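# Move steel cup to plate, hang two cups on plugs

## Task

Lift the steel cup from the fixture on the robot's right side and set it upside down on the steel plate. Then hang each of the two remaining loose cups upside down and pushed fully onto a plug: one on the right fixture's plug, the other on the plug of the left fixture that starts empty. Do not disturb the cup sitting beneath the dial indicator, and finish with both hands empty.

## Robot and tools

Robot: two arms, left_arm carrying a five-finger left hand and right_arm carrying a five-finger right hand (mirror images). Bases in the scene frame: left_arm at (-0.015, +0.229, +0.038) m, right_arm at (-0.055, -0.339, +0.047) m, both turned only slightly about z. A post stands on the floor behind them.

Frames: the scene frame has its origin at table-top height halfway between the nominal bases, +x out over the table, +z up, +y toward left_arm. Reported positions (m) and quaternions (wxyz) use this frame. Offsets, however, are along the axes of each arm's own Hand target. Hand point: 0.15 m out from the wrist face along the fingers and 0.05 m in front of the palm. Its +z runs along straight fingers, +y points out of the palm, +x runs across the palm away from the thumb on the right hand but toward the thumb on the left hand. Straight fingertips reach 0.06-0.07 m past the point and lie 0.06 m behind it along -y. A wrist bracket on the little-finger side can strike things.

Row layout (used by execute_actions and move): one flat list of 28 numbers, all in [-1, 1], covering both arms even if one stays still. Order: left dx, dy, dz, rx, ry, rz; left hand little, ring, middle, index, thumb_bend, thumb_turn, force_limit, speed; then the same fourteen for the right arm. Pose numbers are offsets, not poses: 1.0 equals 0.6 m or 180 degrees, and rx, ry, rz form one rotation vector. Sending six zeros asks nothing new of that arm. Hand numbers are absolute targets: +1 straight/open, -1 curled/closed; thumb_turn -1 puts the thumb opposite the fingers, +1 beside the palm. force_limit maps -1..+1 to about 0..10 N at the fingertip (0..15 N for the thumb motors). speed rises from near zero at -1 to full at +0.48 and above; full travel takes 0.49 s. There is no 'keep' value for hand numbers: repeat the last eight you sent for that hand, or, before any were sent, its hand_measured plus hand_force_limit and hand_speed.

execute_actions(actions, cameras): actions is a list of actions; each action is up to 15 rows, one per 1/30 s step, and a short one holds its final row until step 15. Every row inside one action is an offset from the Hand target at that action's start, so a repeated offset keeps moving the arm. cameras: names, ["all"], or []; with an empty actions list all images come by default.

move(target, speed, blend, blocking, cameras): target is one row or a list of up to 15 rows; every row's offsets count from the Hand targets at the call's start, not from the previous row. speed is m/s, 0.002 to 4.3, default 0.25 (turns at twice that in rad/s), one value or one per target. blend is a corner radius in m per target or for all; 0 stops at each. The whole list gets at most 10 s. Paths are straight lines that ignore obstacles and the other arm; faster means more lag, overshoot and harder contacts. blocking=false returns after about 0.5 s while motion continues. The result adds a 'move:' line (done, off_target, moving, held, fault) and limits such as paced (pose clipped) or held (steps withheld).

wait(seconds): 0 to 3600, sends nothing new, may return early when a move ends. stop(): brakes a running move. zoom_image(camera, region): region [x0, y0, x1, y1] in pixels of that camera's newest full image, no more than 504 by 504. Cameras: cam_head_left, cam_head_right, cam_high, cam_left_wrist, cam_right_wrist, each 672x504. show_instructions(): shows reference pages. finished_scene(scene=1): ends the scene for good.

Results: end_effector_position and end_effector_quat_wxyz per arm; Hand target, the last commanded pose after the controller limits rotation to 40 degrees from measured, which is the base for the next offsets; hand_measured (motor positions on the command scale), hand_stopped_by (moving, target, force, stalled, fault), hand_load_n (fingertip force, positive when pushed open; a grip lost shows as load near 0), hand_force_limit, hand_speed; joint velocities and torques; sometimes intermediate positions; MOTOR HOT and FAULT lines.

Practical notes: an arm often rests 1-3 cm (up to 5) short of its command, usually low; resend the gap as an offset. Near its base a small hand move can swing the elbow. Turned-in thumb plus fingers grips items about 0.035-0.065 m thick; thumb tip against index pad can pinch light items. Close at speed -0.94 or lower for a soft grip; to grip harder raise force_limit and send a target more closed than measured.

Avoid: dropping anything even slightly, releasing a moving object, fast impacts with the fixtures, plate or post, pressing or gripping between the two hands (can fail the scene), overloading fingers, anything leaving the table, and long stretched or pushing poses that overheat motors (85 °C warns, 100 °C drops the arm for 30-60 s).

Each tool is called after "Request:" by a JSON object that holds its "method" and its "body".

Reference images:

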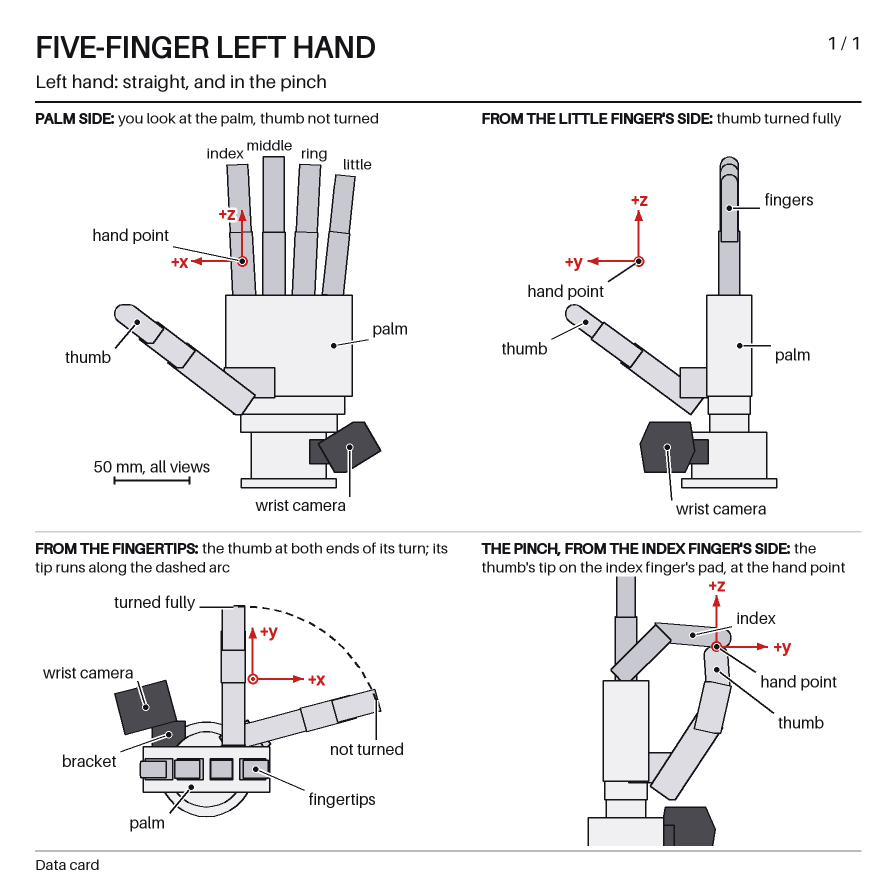

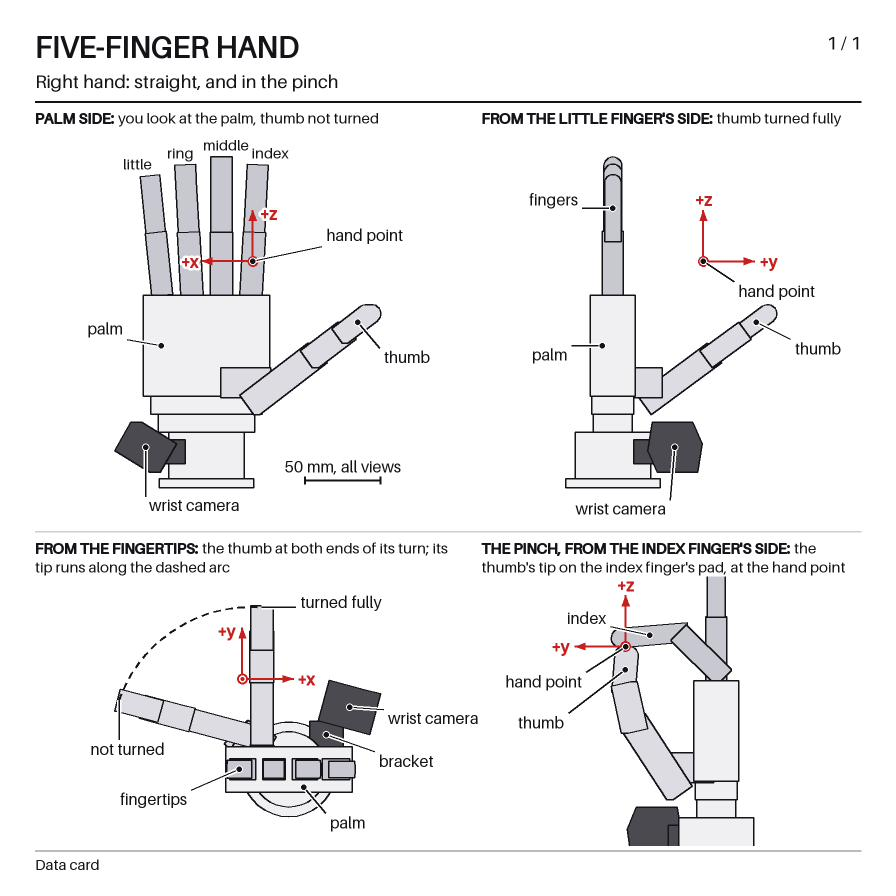

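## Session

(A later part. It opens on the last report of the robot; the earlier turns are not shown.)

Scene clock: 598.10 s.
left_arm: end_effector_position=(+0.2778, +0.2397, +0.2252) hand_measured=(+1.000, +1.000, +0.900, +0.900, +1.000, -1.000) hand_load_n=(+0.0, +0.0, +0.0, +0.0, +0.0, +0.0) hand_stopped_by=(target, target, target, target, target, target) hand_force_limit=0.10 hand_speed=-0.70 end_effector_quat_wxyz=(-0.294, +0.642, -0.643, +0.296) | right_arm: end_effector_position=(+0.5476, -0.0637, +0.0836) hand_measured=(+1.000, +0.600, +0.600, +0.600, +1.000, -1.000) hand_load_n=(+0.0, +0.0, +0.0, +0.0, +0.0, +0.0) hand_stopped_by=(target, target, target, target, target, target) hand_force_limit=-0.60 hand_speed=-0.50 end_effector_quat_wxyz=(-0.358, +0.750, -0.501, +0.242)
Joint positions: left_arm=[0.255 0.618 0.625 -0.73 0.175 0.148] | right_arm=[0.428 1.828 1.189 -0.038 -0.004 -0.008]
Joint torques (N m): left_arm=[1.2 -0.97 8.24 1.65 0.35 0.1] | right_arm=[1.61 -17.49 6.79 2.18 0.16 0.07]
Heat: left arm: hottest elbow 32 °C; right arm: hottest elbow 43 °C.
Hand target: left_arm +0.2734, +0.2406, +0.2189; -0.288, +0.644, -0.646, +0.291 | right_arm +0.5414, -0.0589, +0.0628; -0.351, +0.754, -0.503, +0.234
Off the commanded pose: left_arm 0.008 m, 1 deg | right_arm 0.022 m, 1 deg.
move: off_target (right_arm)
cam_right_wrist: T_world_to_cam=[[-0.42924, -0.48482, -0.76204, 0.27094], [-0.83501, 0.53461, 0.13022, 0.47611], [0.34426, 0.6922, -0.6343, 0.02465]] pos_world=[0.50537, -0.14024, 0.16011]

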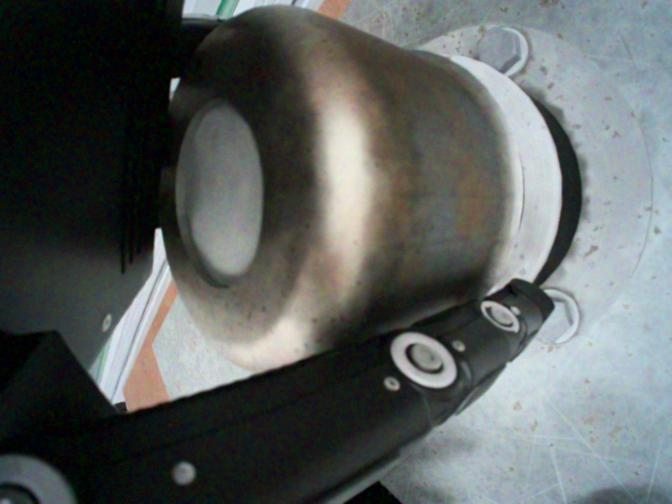

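Request:
{"method": "move", "body": {"target": [[0,0,0,0,0,0,1,1,0.9,0.9,1,-1,0.1,-0.7,0.0022,-0.1283,-0.0805,0,0,0,1,0.6,0.6,0.6,1,-1,-0.6,-0.5]], "speed": 0.05, "cameras": ["cam_right_wrist"]}}

Scene clock: 602.63 s.
left_arm: end_effector_position=(+0.2778, +0.2397, +0.2252) hand_measured=(+1.000, +1.000, +0.900, +0.900, +1.000, -1.000) hand_load_n=(+0.0, +0.0, +0.0, +0.0, +0.0, +0.0) hand_stopped_by=(target, target, target, target, target, target) hand_force_limit=0.10 hand_speed=-0.70 end_effector_quat_wxyz=(-0.294, +0.642, -0.643, +0.296) | right_arm: end_effector_position=(+0.5408, -0.0663, +0.1255) hand_measured=(+1.000, +0.600, +0.600, +0.600, +1.000, -1.000) hand_load_n=(+0.0, +0.0, -0.5, +0.0, +0.0, +0.0) hand_stopped_by=(target, target, target, target, target, target) hand_force_limit=-0.60 hand_speed=-0.50 end_effector_quat_wxyz=(-0.335, +0.760, -0.509, +0.226)
Joint positions: left_arm=[0.255 0.618 0.625 -0.73 0.175 0.148] | right_arm=[0.428 1.768 1.263 -0.235 -0.004 -0.007]
Joint torques (N m): left_arm=[1.49 -1.44 8.35 1.7 0.33 0.17] | right_arm=[1.26 -20.95 11.4 1.05 0.1 0.05]
Heat: left arm: hottest elbow 32 °C; right arm: hottest elbow 43 °C.
Hand target: left_arm +0.2734, +0.2406, +0.2189; -0.288, +0.644, -0.646, +0.291 | right_arm +0.5536, -0.0554, +0.1530; -0.352, +0.754, -0.503, +0.234
Off the commanded pose: left_arm 0.008 m, 1 deg | right_arm 0.032 m, 2 deg.
move: off_target (right_arm)
cam_right_wrist: T_world_to_cam=[[-0.47344, -0.50104, -0.72444, 0.31671], [-0.82573, 0.53879, 0.16699, 0.45701], [0.30665, 0.67725, -0.6688, 0.07908]] pos_world=[0.50306, -0.1411, 0.20601]

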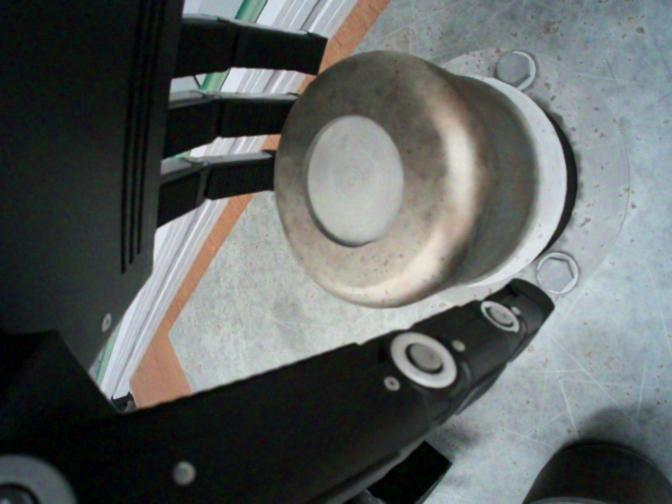

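Request:
{"method": "move", "body": {"target": [[0,0,0,0,0,0,1,1,0.9,0.9,1,-1,0.1,-0.7,0,0,0,0,0,0,1,0.0,0.0,0.0,0.6,-1,-0.6,-0.92]], "speed": 0.05, "cameras": ["cam_right_wrist"]}}

Scene clock: 608.30 s.
left_arm: end_effector_position=(+0.2778, +0.2397, +0.2252) hand_measured=(+1.000, +1.000, +0.900, +0.900, +1.000, -1.000) hand_load_n=(+0.0, +0.0, +0.0, +0.0, +0.0, +0.0) hand_stopped_by=(target, target, target, target, target, target) hand_force_limit=0.10 hand_speed=-0.70 end_effector_quat_wxyz=(-0.294, +0.642, -0.643, +0.296) | right_arm: end_effector_position=(+0.5414, -0.0658, +0.1266) hand_measured=(+1.000, +0.286, +0.376, +0.324, +0.716, -1.000) hand_load_n=(+0.0, +1.0, +0.0, +2.0, +3.0, +0.0) hand_stopped_by=(target, force, force, force, force, target) hand_force_limit=-0.60 hand_speed=-0.92 end_effector_quat_wxyz=(-0.335, +0.760, -0.508, +0.226)
Joint positions: left_arm=[0.255 0.618 0.625 -0.73 0.175 0.148] | right_arm=[0.428 1.768 1.266 -0.236 -0.004 -0.007]
Joint torques (N m): left_arm=[0.91 -1.49 8.27 1.57 0.39 0.14] | right_arm=[1.2 -20.95 11.21 0.99 0.08 0.05]
Heat: left arm: hottest elbow 32 °C; right arm: hottest elbow 43 °C.
Hand target: left_arm +0.2734, +0.2406, +0.2189; -0.288, +0.644, -0.646, +0.291 | right_arm +0.5534, -0.0552, +0.1529; -0.351, +0.754, -0.503, +0.234
Off the commanded pose: left_arm 0.008 m, 1 deg | right_arm 0.031 m, 2 deg.
move: done
cam_right_wrist: T_world_to_cam=[[-0.47254, -0.50091, -0.72512, 0.31767], [-0.82609, 0.5384, 0.16642, 0.45732], [0.30704, 0.67765, -0.66822, 0.07896]] pos_world=[0.50365, -0.1406, 0.20701]

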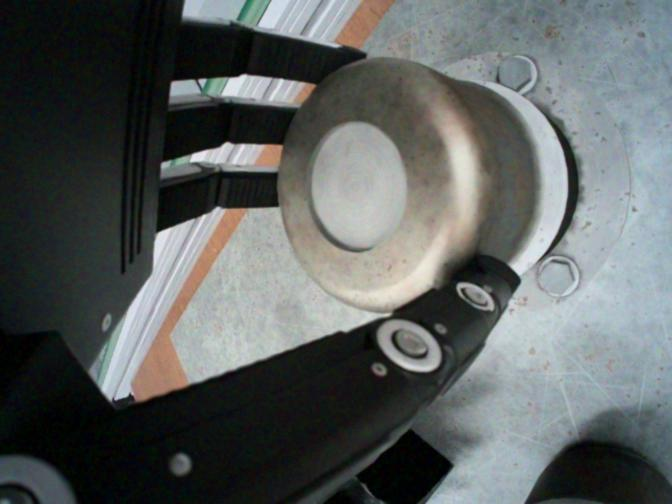

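Request:
{"method": "move", "body": {"target": [[0,0,0,0,0,0,1,1,0.9,0.9,1,-1,0.1,-0.7,0,0,0,0,0,0,1,-0.1,-0.1,-0.1,0.5,-1,0.1,-0.92]], "speed": 0.05, "cameras": []}}

Request:
{"method": "move", "body": {"target": [[0,0,0,0,0,0,1,1,0.9,0.9,1,-1,0.1,-0.7,0,0,0,0,0,0,1,-0.1,-0.1,-0.1,0.3,-1,1.0,-0.92]], "speed": 0.05, "cameras": ["cam_right_wrist"]}}

Scene clock: 611.07 s.
left_arm: end_effector_position=(+0.2778, +0.2397, +0.2252) hand_measured=(+1.000, +1.000, +0.900, +0.900, +1.000, -1.000) hand_load_n=(+0.0, +0.0, +0.0, +0.0, +0.0, +0.0) hand_stopped_by=(target, target, target, target, target, target) hand_force_limit=0.10 hand_speed=-0.70 end_effector_quat_wxyz=(-0.294, +0.642, -0.643, +0.296) | right_arm: end_effector_position=(+0.5421, -0.0655, +0.1275) hand_measured=(+1.000, +0.252, +0.342, +0.304, +0.702, -1.000) hand_load_n=(+0.0, +5.5, +6.0, +4.5, +8.0, +1.5) hand_stopped_by=(target, force, force, force, force, target) hand_force_limit=0.10 hand_speed=-0.92 end_effector_quat_wxyz=(-0.336, +0.760, -0.508, +0.226)
Joint positions: left_arm=[0.255 0.618 0.625 -0.73 0.175 0.148] | right_arm=[0.428 1.768 1.268 -0.236 -0.004 -0.007]
Joint torques (N m): left_arm=[0.97 -0.79 8.27 1.52 0.38 0.14] | right_arm=[1.2 -20.89 11.1 1.02 0.08 0.05]
Heat: left arm: hottest elbow 32 °C; right arm: hottest elbow 43 °C.
Hand target: left_arm +0.2734, +0.2406, +0.2189; -0.288, +0.644, -0.646, +0.291 | right_arm +0.5535, -0.0552, +0.1531; -0.352, +0.754, -0.503, +0.234
Off the commanded pose: left_arm 0.008 m, 1 deg | right_arm 0.030 m, 2 deg.
move: done

Scene clock: 611.73 s.
left_arm: end_effector_position=(+0.2778, +0.2397, +0.2252) hand_measured=(+1.000, +1.000, +0.900, +0.900, +1.000, -1.000) hand_load_n=(+0.0, +0.0, +0.0, +0.0, +0.0, -0.5) hand_stopped_by=(target, target, target, target, target, target) hand_force_limit=0.10 hand_speed=-0.70 end_effector_quat_wxyz=(-0.294, +0.642, -0.643, +0.296) | right_arm: end_effector_position=(+0.5421, -0.0655, +0.1275) hand_measured=(+1.000, +0.252, +0.342, +0.304, +0.658, -1.000) hand_load_n=(+0.0, +6.0, +7.0, +6.0, +15.0, +2.5) hand_stopped_by=(target, force, force, force, force, target) hand_force_limit=1.00 hand_speed=-0.92 end_effector_quat_wxyz=(-0.336, +0.760, -0.508, +0.226)
Joint positions: left_arm=[0.255 0.618 0.625 -0.73 0.175 0.148] | right_arm=[0.428 1.768 1.268 -0.236 -0.004 -0.007]
Joint torques (N m): left_arm=[0.97 -1.26 8.18 1.37 0.36 0.17] | right_arm=[1.26 -20.84 11.1 1.01 0.08 0.05]
Heat: left arm: hottest elbow 32 °C; right arm: hottest elbow 44 °C.
Hand target: left_arm +0.2734, +0.2406, +0.2189; -0.288, +0.644, -0.646, +0.291 | right_arm +0.5535, -0.0552, +0.1531; -0.352, +0.754, -0.503, +0.234
Off the commanded pose: left_arm 0.008 m, 1 deg | right_arm 0.030 m, 2 deg.
move: done
cam_right_wrist: T_world_to_cam=[[-0.47122, -0.50036, -0.72635, 0.31825], [-0.8264, 0.53826, 0.16533, 0.45785], [0.30824, 0.67817, -0.66714, 0.07845]] pos_world=[0.50415, -0.1404, 0.2078]

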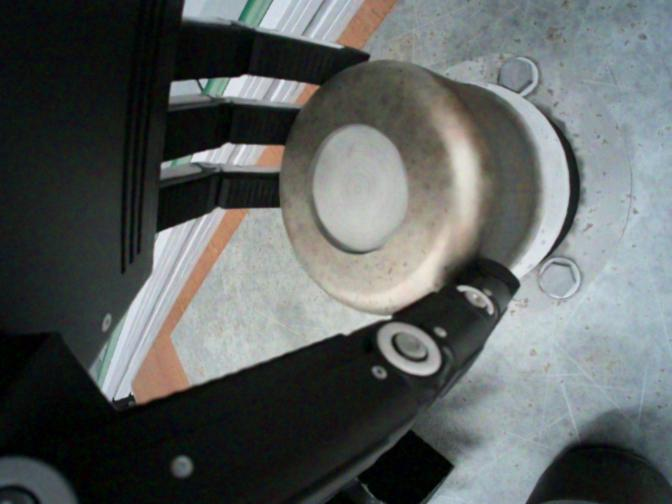

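Request:
{"method": "move", "body": {"target": [[0,0,0,0,0,0,1,1,0.9,0.9,1,-1,0.1,-0.7,0,0,0,0,0,0,1,-0.2,-0.2,-0.2,0.3,-1,0.5,-0.92]], "speed": 0.05, "cameras": []}}

Request:
{"method": "execute_actions", "body": {"actions": [[[0,0,0,0,0,0,1,1,0.9,0.9,1,-1,0.1,-0.7,0,-0.005,-0.0042,0.001,0,0,1,-0.2,-0.2,-0.2,0.3,-1,0.5,-0.92],[0,0,0,0,0,0,1,1,0.9,0.9,1,-1,0.1,-0.7,0,-0.010,-0.0084,0.002,0,0,1,-0.2,-0.2,-0.2,0.3,-1,0.5,-0.92],[0,0,0,0,0,0,1,1,0.9,0.9,1,-1,0.1,-0.7,0,-0.015,-0.0126,0.003,0,0,1,-0.2,-0.2,-0.2,0.3,-1,0.5,-0.92],[0,0,0,0,0,0,1,1,0.9,0.9,1,-1,0.1,-0.7,0,-0.020,-0.0168,0.004,0,0,1,-0.2,-0.2,-0.2,0.3,-1,0.5,-0.92],[0,0,0,0,0,0,1,1,0.9,0.9,1,-1,0.1,-0.7,0,-0.025,-0.021,0.005,0,0,1,-0.2,-0.2,-0.2,0.3,-1,0.5,-0.92],[0,0,0,0,0,0,1,1,0.9,0.9,1,-1,0.1,-0.7,0,-0.030,-0.0252,0.006,0,0,1,-0.2,-0.2,-0.2,0.3,-1,0.5,-0.92],[0,0,0,0,0,0,1,1,0.9,0.9,1,-1,0.1,-0.7,0,-0.035,-0.0294,0.007,0,0,1,-0.2,-0.2,-0.2,0.3,-1,0.5,-0.92],[0,0,0,0,0,0,1,1,0.9,0.9,1,-1,0.1,-0.7,0,-0.040,-0.0336,0.007,0,0,1,-0.2,-0.2,-0.2,0.3,-1,0.5,-0.92],[0,0,0,0,0,0,1,1,0.9,0.9,1,-1,0.1,-0.7,0,-0.045,-0.0378,0.007,0,0,1,-0.2,-0.2,-0.2,0.3,-1,0.5,-0.92],[0,0,0,0,0,0,1,1,0.9,0.9,1,-1,0.1,-0.7,0,-0.050,-0.042,0.007,0,0,1,-0.2,-0.2,-0.2,0.3,-1,0.5,-0.92]]], "cameras": ["cam_right_wrist"]}}

Scene clock: 619.13 s.
left_arm: end_effector_position=(+0.2778, +0.2397, +0.2252) hand_measured=(+1.000, +1.000, +0.900, +0.900, +1.000, -1.000) hand_load_n=(+0.0, +0.0, +0.0, +0.0, +0.0, +0.0) hand_stopped_by=(target, target, target, target, target, target) hand_force_limit=0.10 hand_speed=-0.70 end_effector_quat_wxyz=(-0.294, +0.642, -0.643, +0.296) | right_arm: end_effector_position=(+0.5421, -0.0655, +0.1275) hand_measured=(+1.000, +0.240, +0.336, +0.292, +0.658, -1.000) hand_load_n=(+0.0, +8.5, +7.5, +8.5, +15.5, +2.5) hand_stopped_by=(target, force, force, force, force, target) hand_force_limit=0.50 hand_speed=-0.92 end_effector_quat_wxyz=(-0.336, +0.760, -0.508, +0.226)
Joint positions: left_arm=[0.255 0.618 0.625 -0.73 0.175 0.148] | right_arm=[0.428 1.768 1.268 -0.236 -0.004 -0.007]
Joint torques (N m): left_arm=[0.62 -1.44 8.08 1.55 0.41 0.19] | right_arm=[1.38 -21.01 11.14 1.03 0.09 0.04]
Heat: left arm: hottest elbow 32 °C; right arm: hottest elbow 45 °C.
Hand target: left_arm +0.2734, +0.2406, +0.2189; -0.288, +0.644, -0.646, +0.291 | right_arm +0.5535, -0.0552, +0.1531; -0.352, +0.754, -0.503, +0.234
Off the commanded pose: left_arm 0.008 m, 1 deg | right_arm 0.030 m, 2 deg.
move: done

Scene clock: 620.27 s.
left_arm: end_effector_position=(+0.2778, +0.2397, +0.2252) hand_measured=(+1.000, +1.000, +0.900, +0.900, +1.000, -1.000) hand_load_n=(+0.0, +0.0, +0.0, +0.0, +0.0, +0.0) hand_stopped_by=(target, target, target, target, target, target) hand_force_limit=0.10 hand_speed=-0.70 end_effector_quat_wxyz=(-0.294, +0.642, -0.643, +0.296) | right_arm: end_effector_position=(+0.5428, -0.0652, +0.1721) hand_measured=(+1.000, +0.238, +0.336, +0.290, +0.654, -1.000) hand_load_n=(+0.0, +0.0, +0.0, +0.5, +0.0, +0.0) hand_stopped_by=(target, force, force, force, force, target) hand_force_limit=0.50 hand_speed=-0.92 end_effector_quat_wxyz=(-0.349, +0.754, -0.505, +0.235)
Joint positions: left_arm=[0.255 0.618 0.625 -0.73 0.175 0.148] | right_arm=[0.428 1.707 1.297 -0.293 -0.004 -0.006]
Joint torques (N m): left_arm=[0.79 -1.49 8.24 1.4 0.37 0.17] | right_arm=[1.26 -19.37 11.55 1.03 0.07 0.04]
Heat: left arm: hottest elbow 32 °C; right arm: hottest elbow 45 °C.
Hand target: left_arm +0.2734, +0.2406, +0.2189; -0.288, +0.644, -0.646, +0.291 | right_arm +0.5534, -0.0553, +0.1921; -0.360, +0.750, -0.501, +0.240
Off the commanded pose: left_arm 0.008 m, 1 deg | right_arm 0.025 m, 1 deg.
Step readings (end_effector_position of left_arm | right_arm):
0: (+0.2778, +0.2397, +0.2252) | (+0.5421, -0.0655, +0.1275)
1: (+0.2778, +0.2397, +0.2252) | (+0.5421, -0.0655, +0.1275)
2: (+0.2778, +0.2397, +0.2252) | (+0.5421, -0.0655, +0.1275)
4: (+0.2778, +0.2397, +0.2252) | (+0.5421, -0.0655, +0.1276)
8: (+0.2778, +0.2397, +0.2252) | (+0.5422, -0.0654, +0.1288)
15: (+0.2778, +0.2397, +0.2252) | (+0.5422, -0.0654, +0.1357)
cam_right_wrist: T_world_to_cam=[[-0.44814, -0.4903, -0.74751, 0.34297], [-0.83105, 0.53662, 0.14625, 0.45657], [0.32943, 0.68676, -0.64795, 0.0936]] pos_world=[0.5023, -0.14112, 0.25025]

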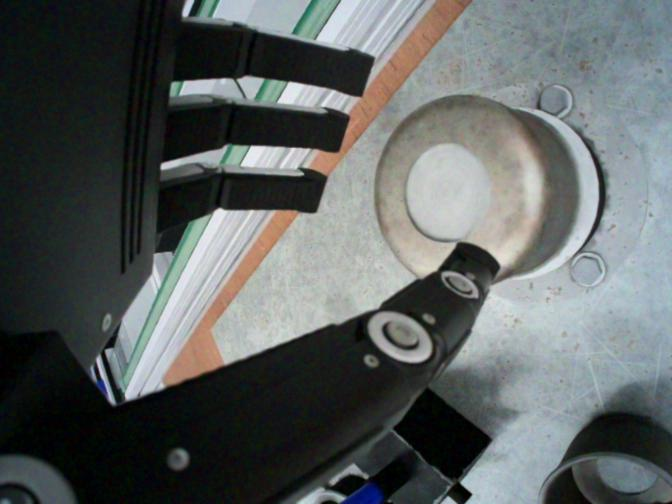

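Request:
{"method": "move", "body": {"target": [[0,0,0,0,0,0,1,1,0.9,0.9,1,-1,0.1,-0.7,0,0,0,0,0,0,1,1,0.55,0.55,1,-1,-0.6,-0.5],[0,0,0,0,0,0,1,1,0.9,0.9,1,-1,0.1,-0.7,0,-0.065,-0.0523,0,0,0,1,1,0.55,0.55,1,-1,-0.6,-0.5],[0,0,0,0,0,0,1,1,0.9,0.9,1,-1,0.1,-0.7,-0.1295,0.1608,-0.1547,-0.0122,0,0,1,1,0.55,0.55,1,-1,-0.6,-0.5]], "speed": 0.08, "cameras": ["all"]}}

Scene clock: 645.40 s.
left_arm: end_effector_position=(+0.2778, +0.2397, +0.2252) hand_measured=(+1.000, +1.000, +0.900, +0.900, +1.000, -1.000) hand_load_n=(+0.0, -0.5, +0.0, +0.0, +0.0, +0.0) hand_stopped_by=(target, target, target, target, target, target) hand_force_limit=0.10 hand_speed=-0.70 end_effector_quat_wxyz=(-0.294, +0.642, -0.643, +0.296) | right_arm: end_effector_position=(+0.4000, -0.0395, +0.1667) hand_measured=(+1.000, +1.000, +0.550, +0.550, +1.000, -1.000) hand_load_n=(+0.0, +0.0, +0.0, +0.0, +0.0, +0.0) hand_stopped_by=(target, target, target, target, target, target) hand_force_limit=-0.60 hand_speed=-0.50 end_effector_quat_wxyz=(-0.331, +0.764, -0.506, +0.226)
Joint positions: left_arm=[0.255 0.618 0.625 -0.73 0.175 0.148] | right_arm=[0.607 1.447 0.992 -0.299 0.128 0.106]
Joint torques (N m): left_arm=[0.21 -1.96 8.01 1.35 0.35 0.12] | right_arm=[1.2 -15.68 8.01 2.29 0.24 0.05]
Heat: left arm: hottest elbow 32 °C; right arm: hottest elbow 44 °C.
Hand target: left_arm +0.2734, +0.2406, +0.2189; -0.288, +0.644, -0.646, +0.291 | right_arm +0.4011, -0.0345, +0.1750; -0.345, +0.757, -0.505, +0.230
Off the commanded pose: left_arm 0.008 m, 1 deg | right_arm 0.010 m, 2 deg.
move: done
cam_left_wrist: T_world_to_cam=[[0.63515, -0.3091, 0.70784, -0.25858], [-0.57065, -0.80539, 0.16035, 0.31432], [0.52052, -0.50578, -0.68793, 0.24884]] pos_world=[0.21408, 0.29908, 0.30382]
cam_right_wrist: T_world_to_cam=[[-0.47325, -0.51039, -0.71801, 0.29194], [-0.82808, 0.5358, 0.16492, 0.32064], [0.30054, 0.67262, -0.67621, 0.13514]] pos_world=[0.36307, -0.11369, 0.24812]

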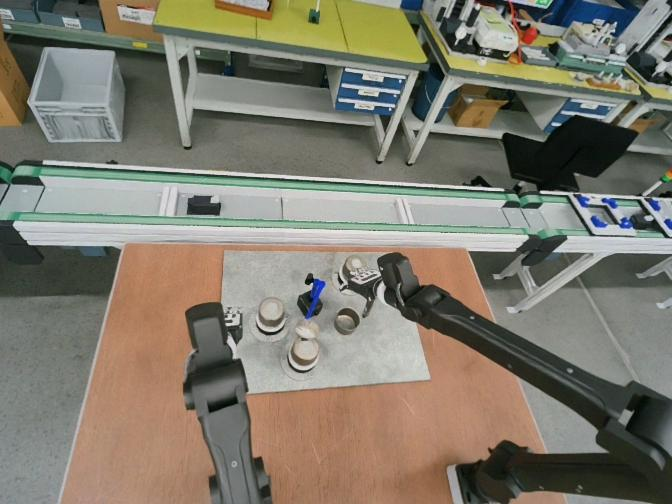

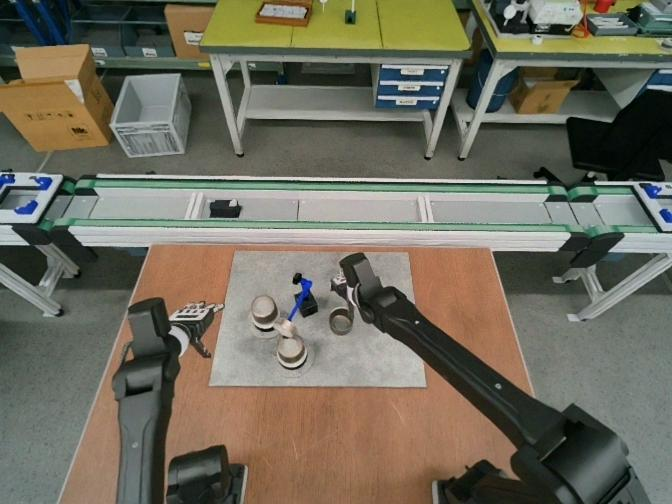

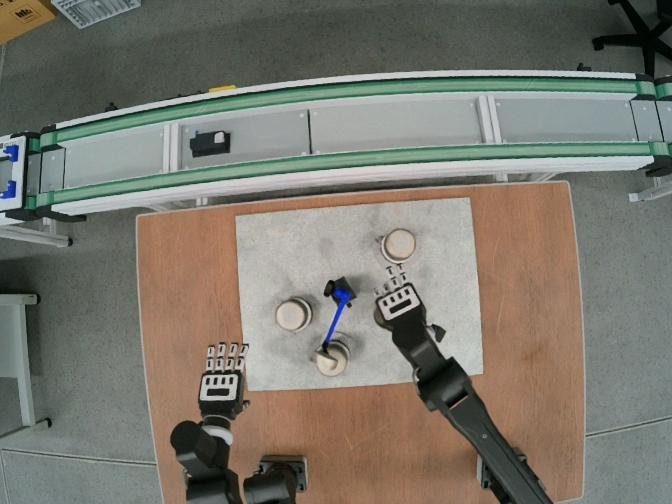

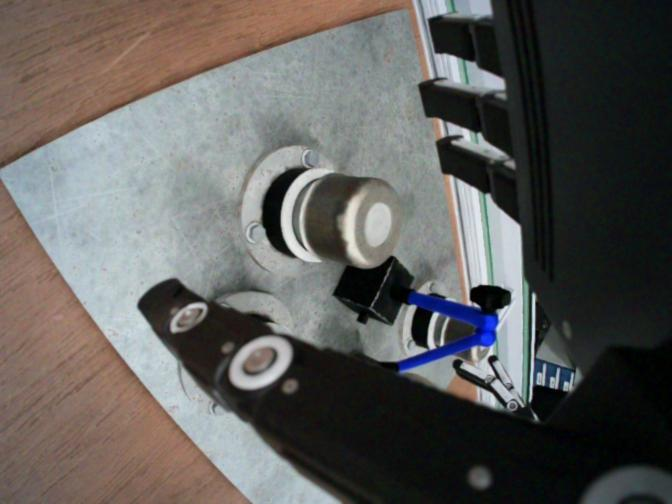

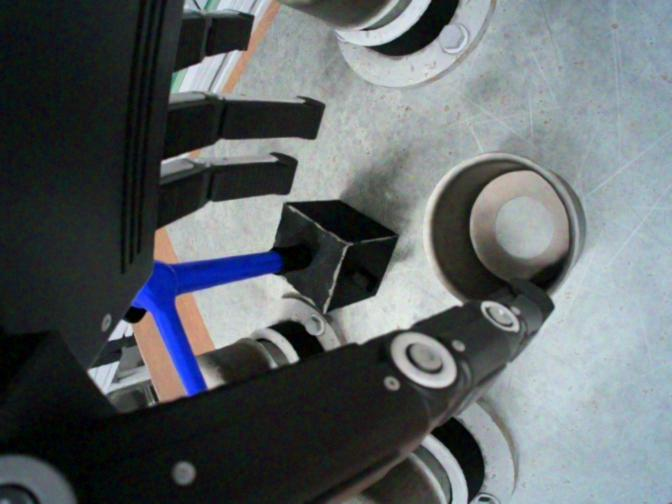

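Request:
{"method": "move", "body": {"target": [[0,0,0,0,0,0,1,1,0.9,0.9,1,-1,0.1,-0.7,-0.02,0.0648,0.0525,0,0.0734,0.0638,1,1,0.55,0.55,1,-1,-0.6,-0.5]], "speed": 0.06, "cameras": ["cam_right_wrist","cam_high"]}}

Scene clock: 658.43 s.
left_arm: end_effector_position=(+0.2778, +0.2397, +0.2252) hand_measured=(+1.000, +1.000, +0.900, +0.900, +1.000, -1.000) hand_load_n=(+0.0, +0.0, +0.0, -0.5, +0.0, +0.0) hand_stopped_by=(target, target, target, target, target, target) hand_force_limit=0.10 hand_speed=-0.70 end_effector_quat_wxyz=(-0.294, +0.642, -0.643, +0.296) | right_arm: end_effector_position=(+0.3965, -0.0296, +0.1344) hand_measured=(+1.000, +1.000, +0.550, +0.550, +1.000, -1.000) hand_load_n=(+0.0, +0.0, +0.0, +0.0, +0.0, +0.0) hand_stopped_by=(target, target, target, target, target, target) hand_force_limit=-0.60 hand_speed=-0.50 end_effector_quat_wxyz=(-0.305, +0.671, -0.614, +0.282)
Joint positions: left_arm=[0.255 0.618 0.625 -0.73 0.175 0.148] | right_arm=[0.708 1.499 0.949 -0.252 0.426 0.4]
Joint torques (N m): left_arm=[0.91 -1.44 8.25 1.59 0.35 0.17] | right_arm=[1.55 -12.98 7.39 2.13 0.39 0.07]
Heat: left arm: hottest elbow 32 °C; right arm: hottest elbow 42 °C.
Hand target: left_arm +0.2734, +0.2406, +0.2189; -0.288, +0.644, -0.646, +0.291 | right_arm +0.3949, -0.0241, +0.1251; -0.306, +0.671, -0.615, +0.280
Off the commanded pose: left_arm 0.008 m, 1 deg | right_arm 0.011 m, 0 deg.
move: off_target (right_arm)
cam_right_wrist: T_world_to_cam=[[-0.58285, -0.33507, -0.74028, 0.32366], [-0.63075, 0.76091, 0.1522, 0.24786], [0.51229, 0.55564, -0.65485, 0.0174]] pos_world=[0.33607, -0.08982, 0.21327]
Images, in order (width x height): cam_high 672x504, cam_right_wrist 672x504.

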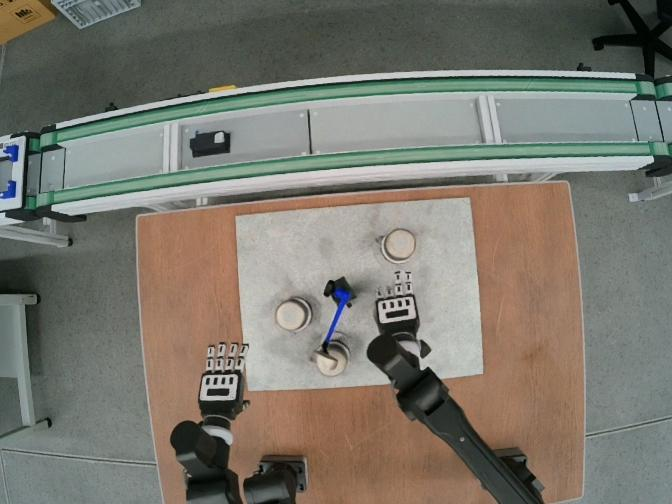

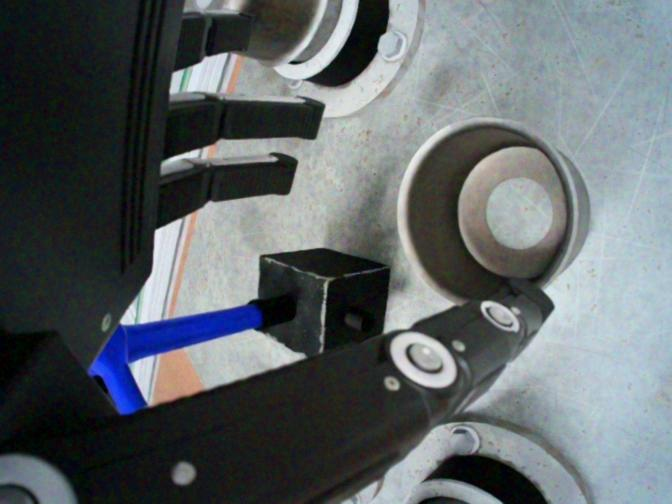

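Request:
{"method": "move", "body": {"target": [[0,0,0,0,0,0,1,1,0.9,0.9,1,-1,0.1,-0.7,-0.0068,0.0943,0.0695,0,0,0,1,1,0.55,0.55,1,-1,-0.6,-0.5]], "speed": 0.05, "cameras": ["cam_right_wrist","cam_high"]}}

Scene clock: 664.70 s.
left_arm: end_effector_position=(+0.2778, +0.2397, +0.2252) hand_measured=(+1.000, +1.000, +0.900, +0.900, +1.000, -1.000) hand_load_n=(+0.0, +0.0, +0.0, +0.0, +0.0, +0.0) hand_stopped_by=(target, target, target, target, target, target) hand_force_limit=0.10 hand_speed=-0.70 end_effector_quat_wxyz=(-0.294, +0.642, -0.643, +0.296) | right_arm: end_effector_position=(+0.3912, -0.0254, +0.0624) hand_measured=(+1.000, +1.000, +0.550, +0.550, +1.000, -1.000) hand_load_n=(+0.0, +0.0, +0.0, +0.0, +0.0, +0.0) hand_stopped_by=(target, target, target, target, target, target) hand_force_limit=-0.60 hand_speed=-0.50 end_effector_quat_wxyz=(-0.304, +0.671, -0.615, +0.281)
Joint positions: left_arm=[0.255 0.618 0.625 -0.73 0.175 0.148] | right_arm=[0.723 1.626 0.867 -0.053 0.437 0.413]
Joint torques (N m): left_arm=[1.38 -1.2 8.31 1.4 0.39 0.12] | right_arm=[1.49 -13.92 6.43 2.15 0.4 0.08]
Heat: left arm: hottest elbow 32 °C; right arm: hottest elbow 42 °C.
Hand target: left_arm +0.2734, +0.2406, +0.2189; -0.288, +0.644, -0.646, +0.291 | right_arm +0.3888, -0.0204, +0.0550; -0.306, +0.671, -0.615, +0.280
Off the commanded pose: left_arm 0.008 m, 1 deg | right_arm 0.009 m, 0 deg.
move: done
cam_right_wrist: T_world_to_cam=[[-0.58526, -0.33614, -0.73789, 0.26946], [-0.62992, 0.76149, 0.15273, 0.25191], [0.51056, 0.5542, -0.65741, -0.02857]] pos_world=[0.33097, -0.08542, 0.14157]
Images, in order (width x height): cam_high 672x504, cam_right_wrist 672x504.

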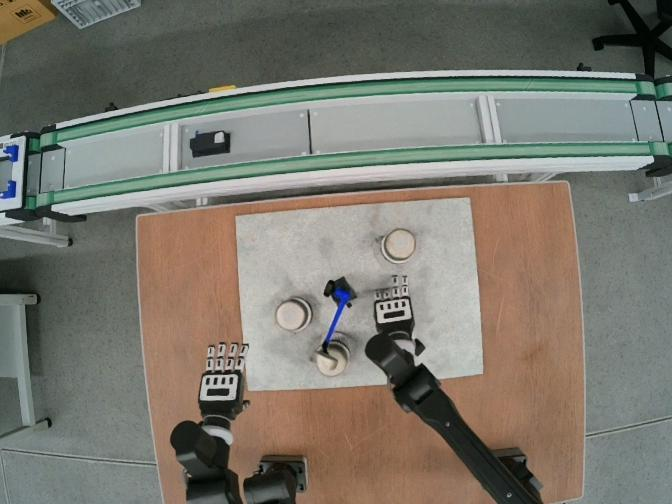

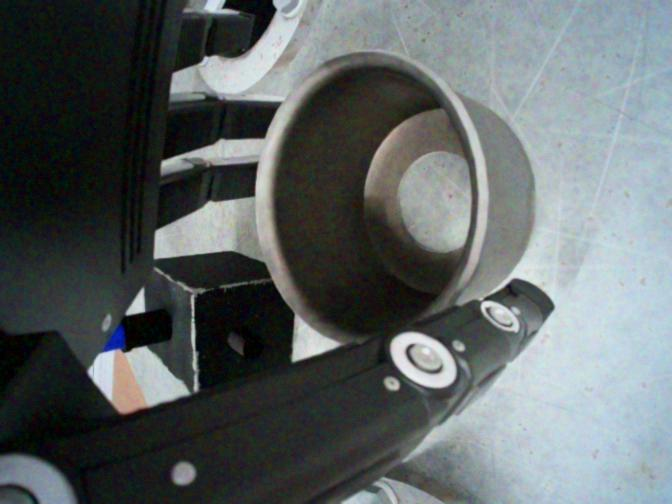

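Request:
{"method": "move", "body": {"target": [[0,0,0,0,0,0,1,1,0.9,0.9,1,-1,0.1,-0.7,0,0,0,0,0,0,1,0.0,0.1,0.1,0.6,-1,-0.6,-0.92]], "speed": 0.05, "cameras": ["cam_right_wrist"]}}

Request:
{"method": "move", "body": {"target": [[0,0,0,0,0,0,1,1,0.9,0.9,1,-1,0.1,-0.7,0,0,0,0,0,0,1,-0.1,-0.1,-0.1,0.4,-1,0.0,-0.92]], "speed": 0.05, "cameras": ["cam_right_wrist"]}}

Scene clock: 672.97 s.
left_arm: end_effector_position=(+0.2778, +0.2397, +0.2252) hand_measured=(+1.000, +1.000, +0.900, +0.900, +1.000, -1.000) hand_load_n=(+0.0, -0.5, +0.0, +0.0, +0.0, +0.0) hand_stopped_by=(target, target, target, target, target, target) hand_force_limit=0.10 hand_speed=-0.70 end_effector_quat_wxyz=(-0.294, +0.642, -0.643, +0.296) | right_arm: end_effector_position=(+0.3923, -0.0251, +0.0632) hand_measured=(+1.000, +0.170, +0.282, +0.252, +0.844, -1.000) hand_load_n=(-0.5, +2.5, +3.0, +2.5, +4.0, +1.0) hand_stopped_by=(target, force, force, force, force, target) hand_force_limit=-0.60 hand_speed=-0.92 end_effector_quat_wxyz=(-0.306, +0.670, -0.615, +0.283)
Joint positions: left_arm=[0.255 0.618 0.625 -0.73 0.175 0.148] | right_arm=[0.723 1.626 0.867 -0.048 0.439 0.413]
Joint torques (N m): left_arm=[0.62 -2.08 8.25 1.44 0.41 0.13] | right_arm=[1.49 -13.86 6.42 1.96 0.31 0.07]
Heat: left arm: hottest elbow 32 °C; right arm: hottest elbow 41 °C.
Hand target: left_arm +0.2734, +0.2406, +0.2189; -0.288, +0.644, -0.646, +0.291 | right_arm +0.3889, -0.0203, +0.0551; -0.306, +0.671, -0.614, +0.280
Off the commanded pose: left_arm 0.008 m, 1 deg | right_arm 0.010 m, 0 deg.
move: done
cam_right_wrist: T_world_to_cam=[[-0.5823, -0.33353, -0.74141, 0.2699], [-0.62928, 0.76231, 0.15131, 0.25213], [0.51472, 0.55466, -0.65377, -0.03058]] pos_world=[0.33156, -0.08522, 0.14197]

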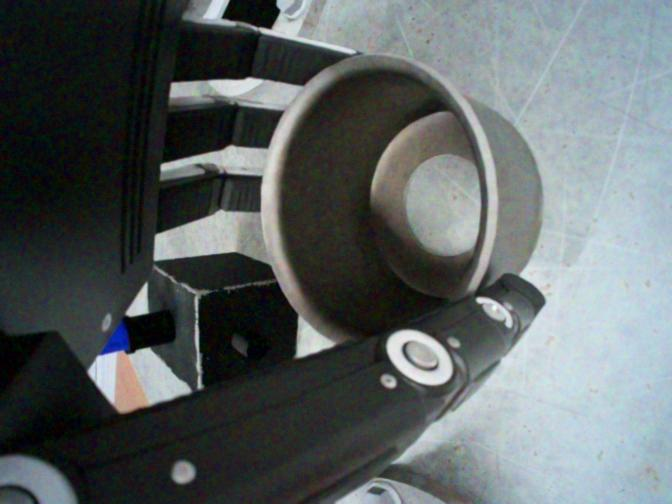

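Scene clock: 673.47 s.
left_arm: end_effector_position=(+0.2778, +0.2397, +0.2252) hand_measured=(+1.000, +1.000, +0.900, +0.900, +1.000, -1.000) hand_load_n=(+0.0, +0.0, +0.0, +0.0, +0.0, +0.0) hand_stopped_by=(target, target, target, target, target, target) hand_force_limit=0.10 hand_speed=-0.70 end_effector_quat_wxyz=(-0.294, +0.642, -0.643, +0.296) | right_arm: end_effector_position=(+0.3923, -0.0252, +0.0632) hand_measured=(+1.000, +0.142, +0.262, +0.230, +0.834, -1.000) hand_load_n=(+0.0, +5.5, +5.0, +5.0, +8.0, +2.0) hand_stopped_by=(target, force, force, force, force, target) hand_force_limit=0.00 hand_speed=-0.92 end_effector_quat_wxyz=(-0.306, +0.670, -0.615, +0.283)
Joint positions: left_arm=[0.255 0.618 0.625 -0.73 0.175 0.148] | right_arm=[0.723 1.626 0.867 -0.048 0.439 0.413]
Joint torques (N m): left_arm=[2.08 -1.38 8.05 1.47 0.37 0.19] | right_arm=[1.55 -14.04 6.42 1.99 0.3 0.07]
Heat: left arm: hottest elbow 32 °C; right arm: hottest elbow 40 °C.
Hand target: left_arm +0.2734, +0.2406, +0.2189; -0.288, +0.644, -0.646, +0.291 | right_arm +0.3889, -0.0203, +0.0551; -0.306, +0.671, -0.614, +0.280
Off the commanded pose: left_arm 0.008 m, 1 deg | right_arm 0.010 m, 0 deg.
move: done
cam_right_wrist: T_world_to_cam=[[-0.58223, -0.33352, -0.74147, 0.26995], [-0.62909, 0.76252, 0.151, 0.25219], [0.51502, 0.55437, -0.65378, -0.03076]] pos_world=[0.33166, -0.08522, 0.14197]

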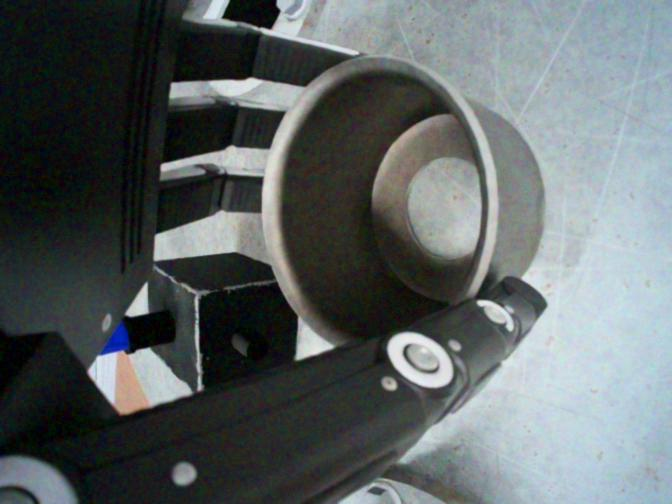

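Request:
{"method": "move", "body": {"target": [[0,0,0,0,0,0,1,1,0.9,0.9,1,-1,0.1,-0.7,0,-0.0755,-0.0656,0,0,0,1,-0.1,-0.1,-0.1,0.4,-1,0.0,-0.92]], "speed": 0.05, "cameras": ["cam_right_wrist","cam_head_right"]}}

Scene clock: 676.17 s.
left_arm: end_effector_position=(+0.2778, +0.2397, +0.2252) hand_measured=(+1.000, +1.000, +0.900, +0.900, +1.000, -1.000) hand_load_n=(+0.0, +0.0, +0.0, +0.0, +0.0, +0.0) hand_stopped_by=(target, target, target, target, target, target) hand_force_limit=0.10 hand_speed=-0.70 end_effector_quat_wxyz=(-0.294, +0.642, -0.643, +0.296) | right_arm: end_effector_position=(+0.3718, -0.0416, +0.0803) hand_measured=(+1.000, +0.142, +0.262, +0.230, +0.834, -1.000) hand_load_n=(+0.0, +2.0, +4.0, +3.0, +6.5, +1.5) hand_stopped_by=(target, force, force, force, force, target) hand_force_limit=0.00 hand_speed=-0.92 end_effector_quat_wxyz=(-0.273, +0.684, -0.617, +0.278)
Joint positions: left_arm=[0.255 0.618 0.625 -0.73 0.175 0.148] | right_arm=[0.723 1.548 0.867 -0.197 0.439 0.415]
Joint torques (N m): left_arm=[0.62 -1.49 8.23 1.57 0.39 0.16] | right_arm=[1.49 -16.73 10.88 0.92 0.3 0.05]
Heat: left arm: hottest elbow 32 °C; right arm: hottest elbow 40 °C.
Hand target: left_arm +0.2734, +0.2406, +0.2189; -0.288, +0.644, -0.646, +0.291 | right_arm +0.3889, -0.0204, +0.1151; -0.306, +0.671, -0.615, +0.280
Off the commanded pose: left_arm 0.008 m, 1 deg | right_arm 0.044 m, 4 deg.
move: off_target (right_arm)
cam_right_wrist: T_world_to_cam=[[-0.62304, -0.3641, -0.69228, 0.27519], [-0.61953, 0.77, 0.15259, 0.24581], [0.4775, 0.52395, -0.70531, 0.01694]] pos_world=[0.31565, -0.09795, 0.16495]
Images, in order (width x height): cam_head_right 672x504, cam_right_wrist 672x504.

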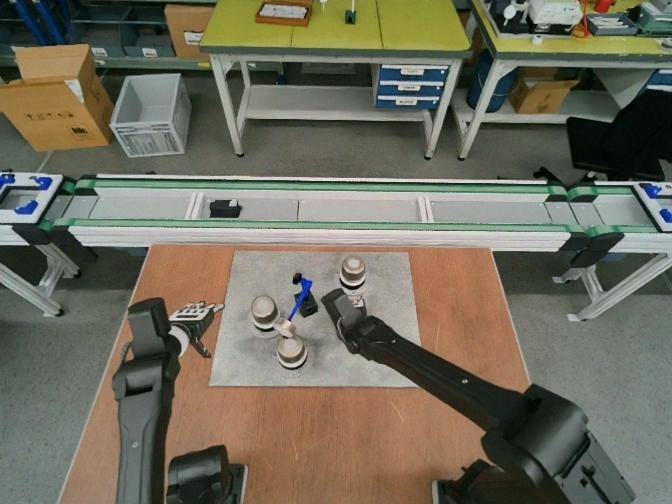

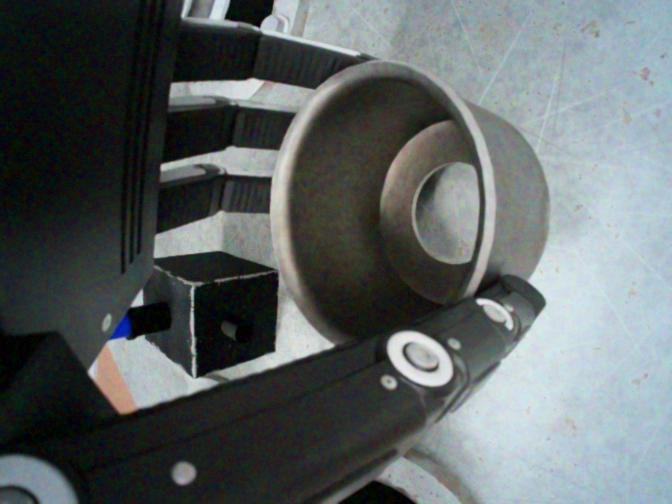

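Request:
{"method": "move", "body": {"target": [[0,0,0,0,0,0,1,1,0.9,0.9,1,-1,0.1,-0.7,0,-0.075,-0.05,0,0,0,1,-0.1,-0.1,-0.1,0.4,-1,0.0,-0.92]], "speed": 0.06, "cameras": ["cam_right_wrist","cam_head_right"]}}

Request:
{"method": "zoom_image", "body": {"camera": "cam_head_right", "region": [300, 250, 400, 350]}}

Scene clock: 679.77 s.
left_arm: end_effector_position=(+0.2778, +0.2397, +0.2252) hand_measured=(+1.000, +1.000, +0.900, +0.900, +1.000, -1.000) hand_load_n=(+0.0, -0.5, +0.0, -0.5, +0.0, +0.0) hand_stopped_by=(target, target, target, target, target, target) hand_force_limit=0.10 hand_speed=-0.70 end_effector_quat_wxyz=(-0.294, +0.642, -0.643, +0.296) | right_arm: end_effector_position=(+0.3769, -0.0362, +0.1294) hand_measured=(+1.000, +0.142, +0.262, +0.230, +0.834, -1.000) hand_load_n=(+0.0, +2.0, +3.5, +3.0, +6.5, +1.5) hand_stopped_by=(target, force, force, force, force, target) hand_force_limit=0.00 hand_speed=-0.92 end_effector_quat_wxyz=(-0.273, +0.685, -0.617, +0.275)
Joint positions: left_arm=[0.255 0.618 0.625 -0.73 0.175 0.148] | right_arm=[0.723 1.484 0.951 -0.348 0.434 0.415]
Joint torques (N m): left_arm=[1.67 -1.14 8.24 1.58 0.42 0.17] | right_arm=[0.67 -16.56 12.05 0.95 0.28 -0.01]
Heat: left arm: hottest elbow 32 °C; right arm: hottest elbow 40 °C.
Hand target: left_arm +0.2734, +0.2406, +0.2189; -0.288, +0.644, -0.646, +0.291 | right_arm +0.3957, -0.0199, +0.1688; -0.306, +0.671, -0.615, +0.280
Off the commanded pose: left_arm 0.008 m, 1 deg | right_arm 0.047 m, 4 deg.
move: off_target (right_arm)
cam_right_wrist: T_world_to_cam=[[-0.62497, -0.36518, -0.68997, 0.3146], [-0.62129, 0.76782, 0.15638, 0.23748], [0.47266, 0.52641, -0.70674, 0.04844]] pos_world=[0.32126, -0.09295, 0.21416]
Images, in order (width x height): cam_head_right 672x504, cam_right_wrist 672x504.

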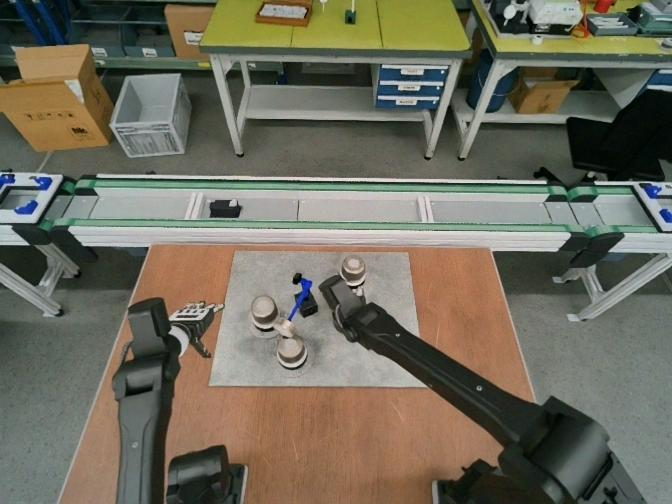

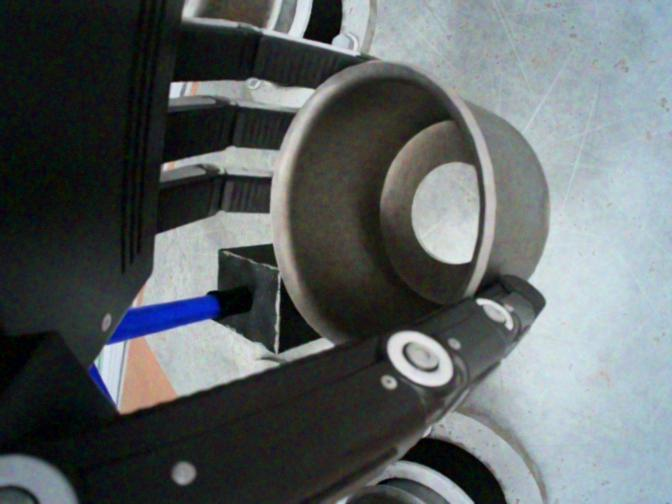

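Scaled by 5.040 from the camera's image (finer frame: 960x720).

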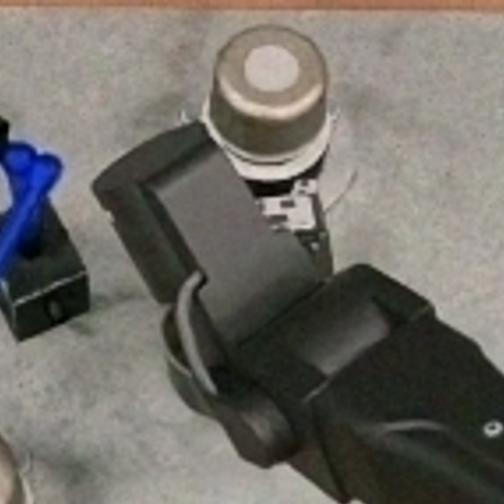

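Request:
{"method": "move", "body": {"target": [[0,0,0,0,0,0,1,1,0.9,0.9,1,-1,0.1,-0.7,0.1082,0.1172,-0.0362,0,0,0,1,-0.1,-0.1,-0.1,0.4,-1,0.0,-0.92],[0,0,0,0,0,0,1,1,0.9,0.9,1,-1,0.1,-0.7,0.1082,0.196,0.033,0,0,0,1,-0.1,-0.1,-0.1,0.4,-1,0.0,-0.92]], "speed": 0.06, "cameras": ["cam_right_wrist","cam_head_right"]}}

Scene clock: 700.37 s.
left_arm: end_effector_position=(+0.2778, +0.2397, +0.2252) hand_measured=(+1.000, +1.000, +0.900, +0.900, +1.000, -1.000) hand_load_n=(+0.0, +0.0, +0.0, +0.0, +0.0, +0.0) hand_stopped_by=(target, target, target, target, target, target) hand_force_limit=0.10 hand_speed=-0.70 end_effector_quat_wxyz=(-0.294, +0.642, -0.643, +0.296) | right_arm: end_effector_position=(+0.3316, -0.0899, +0.0657) hand_measured=(+1.000, +0.142, +0.262, +0.230, +0.834, -1.000) hand_load_n=(+0.0, +2.5, +3.5, +3.0, +6.5, +1.5) hand_stopped_by=(target, force, force, force, force, target) hand_force_limit=0.00 hand_speed=-0.92 end_effector_quat_wxyz=(-0.298, +0.677, -0.614, +0.276)
Joint positions: left_arm=[0.255 0.618 0.625 -0.73 0.175 0.148] | right_arm=[0.681 1.418 0.643 -0.039 0.397 0.378]
Joint torques (N m): left_arm=[1.08 -1.49 8.18 1.54 0.35 0.11] | right_arm=[-0.26 -10.75 6.79 2.44 0.23 -0.05]
Heat: left arm: hottest elbow 32 °C; right arm: hottest elbow 41 °C.
Hand target: left_arm +0.2734, +0.2406, +0.2189; -0.288, +0.644, -0.646, +0.291 | right_arm +0.3394, -0.0899, +0.0668; -0.306, +0.671, -0.614, +0.280
Off the commanded pose: left_arm 0.008 m, 1 deg | right_arm 0.008 m, 1 deg.
move: done
cam_right_wrist: T_world_to_cam=[[-0.59532, -0.34503, -0.72564, 0.21713], [-0.63349, 0.75708, 0.15974, 0.26327], [0.49425, 0.55478, -0.66928, 0.04601]] pos_world=[0.2733, -0.14992, 0.1463]
Images, in order (width x height): cam_head_right 672x504, cam_right_wrist 672x504.

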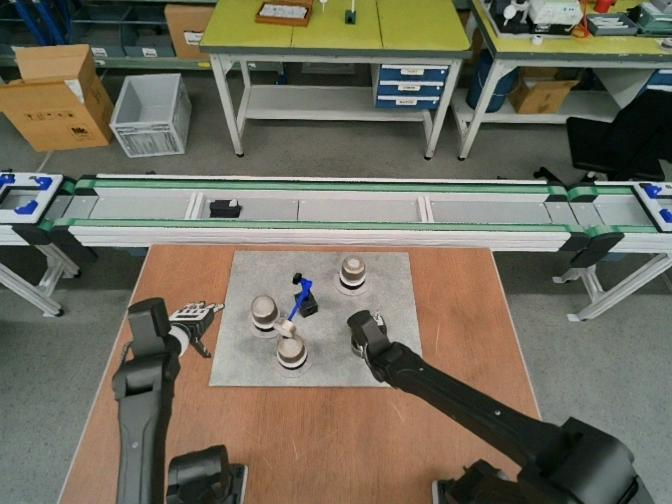

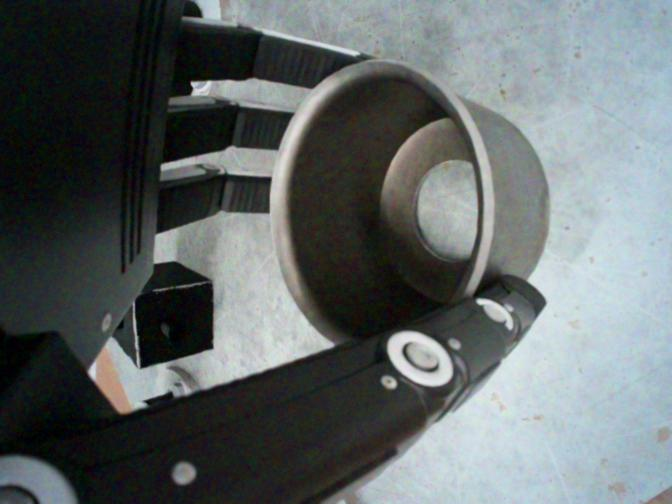

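Request:
{"method": "move", "body": {"target": [[0,0,0,0,0,0,1,1,0.9,0.9,1,-1,0.1,-0.7,0,0.0101,0.0087,0.005,0,0,1,-0.1,-0.1,-0.1,0.4,-1,0.0,-0.92]], "speed": 0.04, "cameras": ["cam_right_wrist"]}}

Scene clock: 702.27 s.
left_arm: end_effector_position=(+0.2778, +0.2397, +0.2252) hand_measured=(+1.000, +1.000, +0.900, +0.900, +1.000, -1.000) hand_load_n=(+0.0, +0.0, +0.0, +0.0, +0.0, +0.0) hand_stopped_by=(target, target, target, target, target, target) hand_force_limit=0.10 hand_speed=-0.70 end_effector_quat_wxyz=(-0.294, +0.642, -0.643, +0.296) | right_arm: end_effector_position=(+0.3351, -0.0888, +0.0651) hand_measured=(+1.000, +0.142, +0.262, +0.230, +0.834, -1.000) hand_load_n=(-0.5, +2.0, +2.5, +2.0, +7.0, +1.0) hand_stopped_by=(target, force, force, force, force, target) hand_force_limit=0.00 hand_speed=-0.92 end_effector_quat_wxyz=(-0.311, +0.671, -0.612, +0.282)
Joint positions: left_arm=[0.255 0.618 0.625 -0.73 0.175 0.148] | right_arm=[0.681 1.424 0.627 0.014 0.403 0.374]
Joint torques (N m): left_arm=[1.38 -1.85 8.06 1.62 0.38 0.19] | right_arm=[-0.09 -9.58 6.42 2.59 0.34 -0.03]
Heat: left arm: hottest elbow 32 °C; right arm: hottest elbow 41 °C.
Hand target: left_arm +0.2734, +0.2406, +0.2189; -0.288, +0.644, -0.646, +0.291 | right_arm +0.3394, -0.0898, +0.0589; -0.312, +0.669, -0.612, +0.285
Off the commanded pose: left_arm 0.008 m, 1 deg | right_arm 0.008 m, 0 deg.
move: done
cam_right_wrist: T_world_to_cam=[[-0.5749, -0.33469, -0.74665, 0.21458], [-0.63698, 0.75582, 0.15166, 0.26643], [0.51357, 0.56278, -0.6477, 0.03605]] pos_world=[0.27455, -0.14984, 0.14316]

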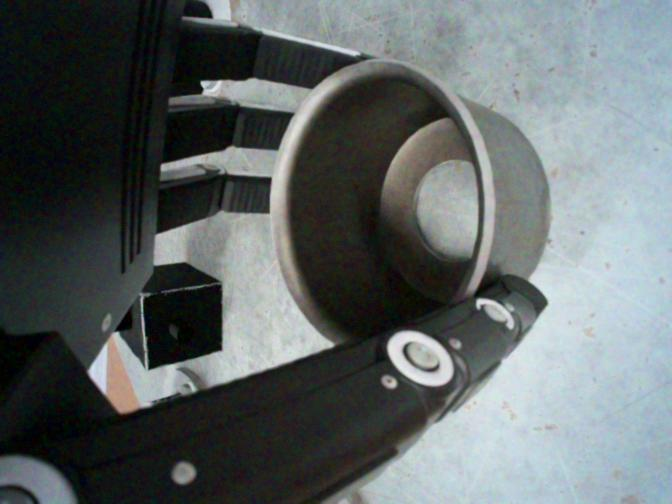

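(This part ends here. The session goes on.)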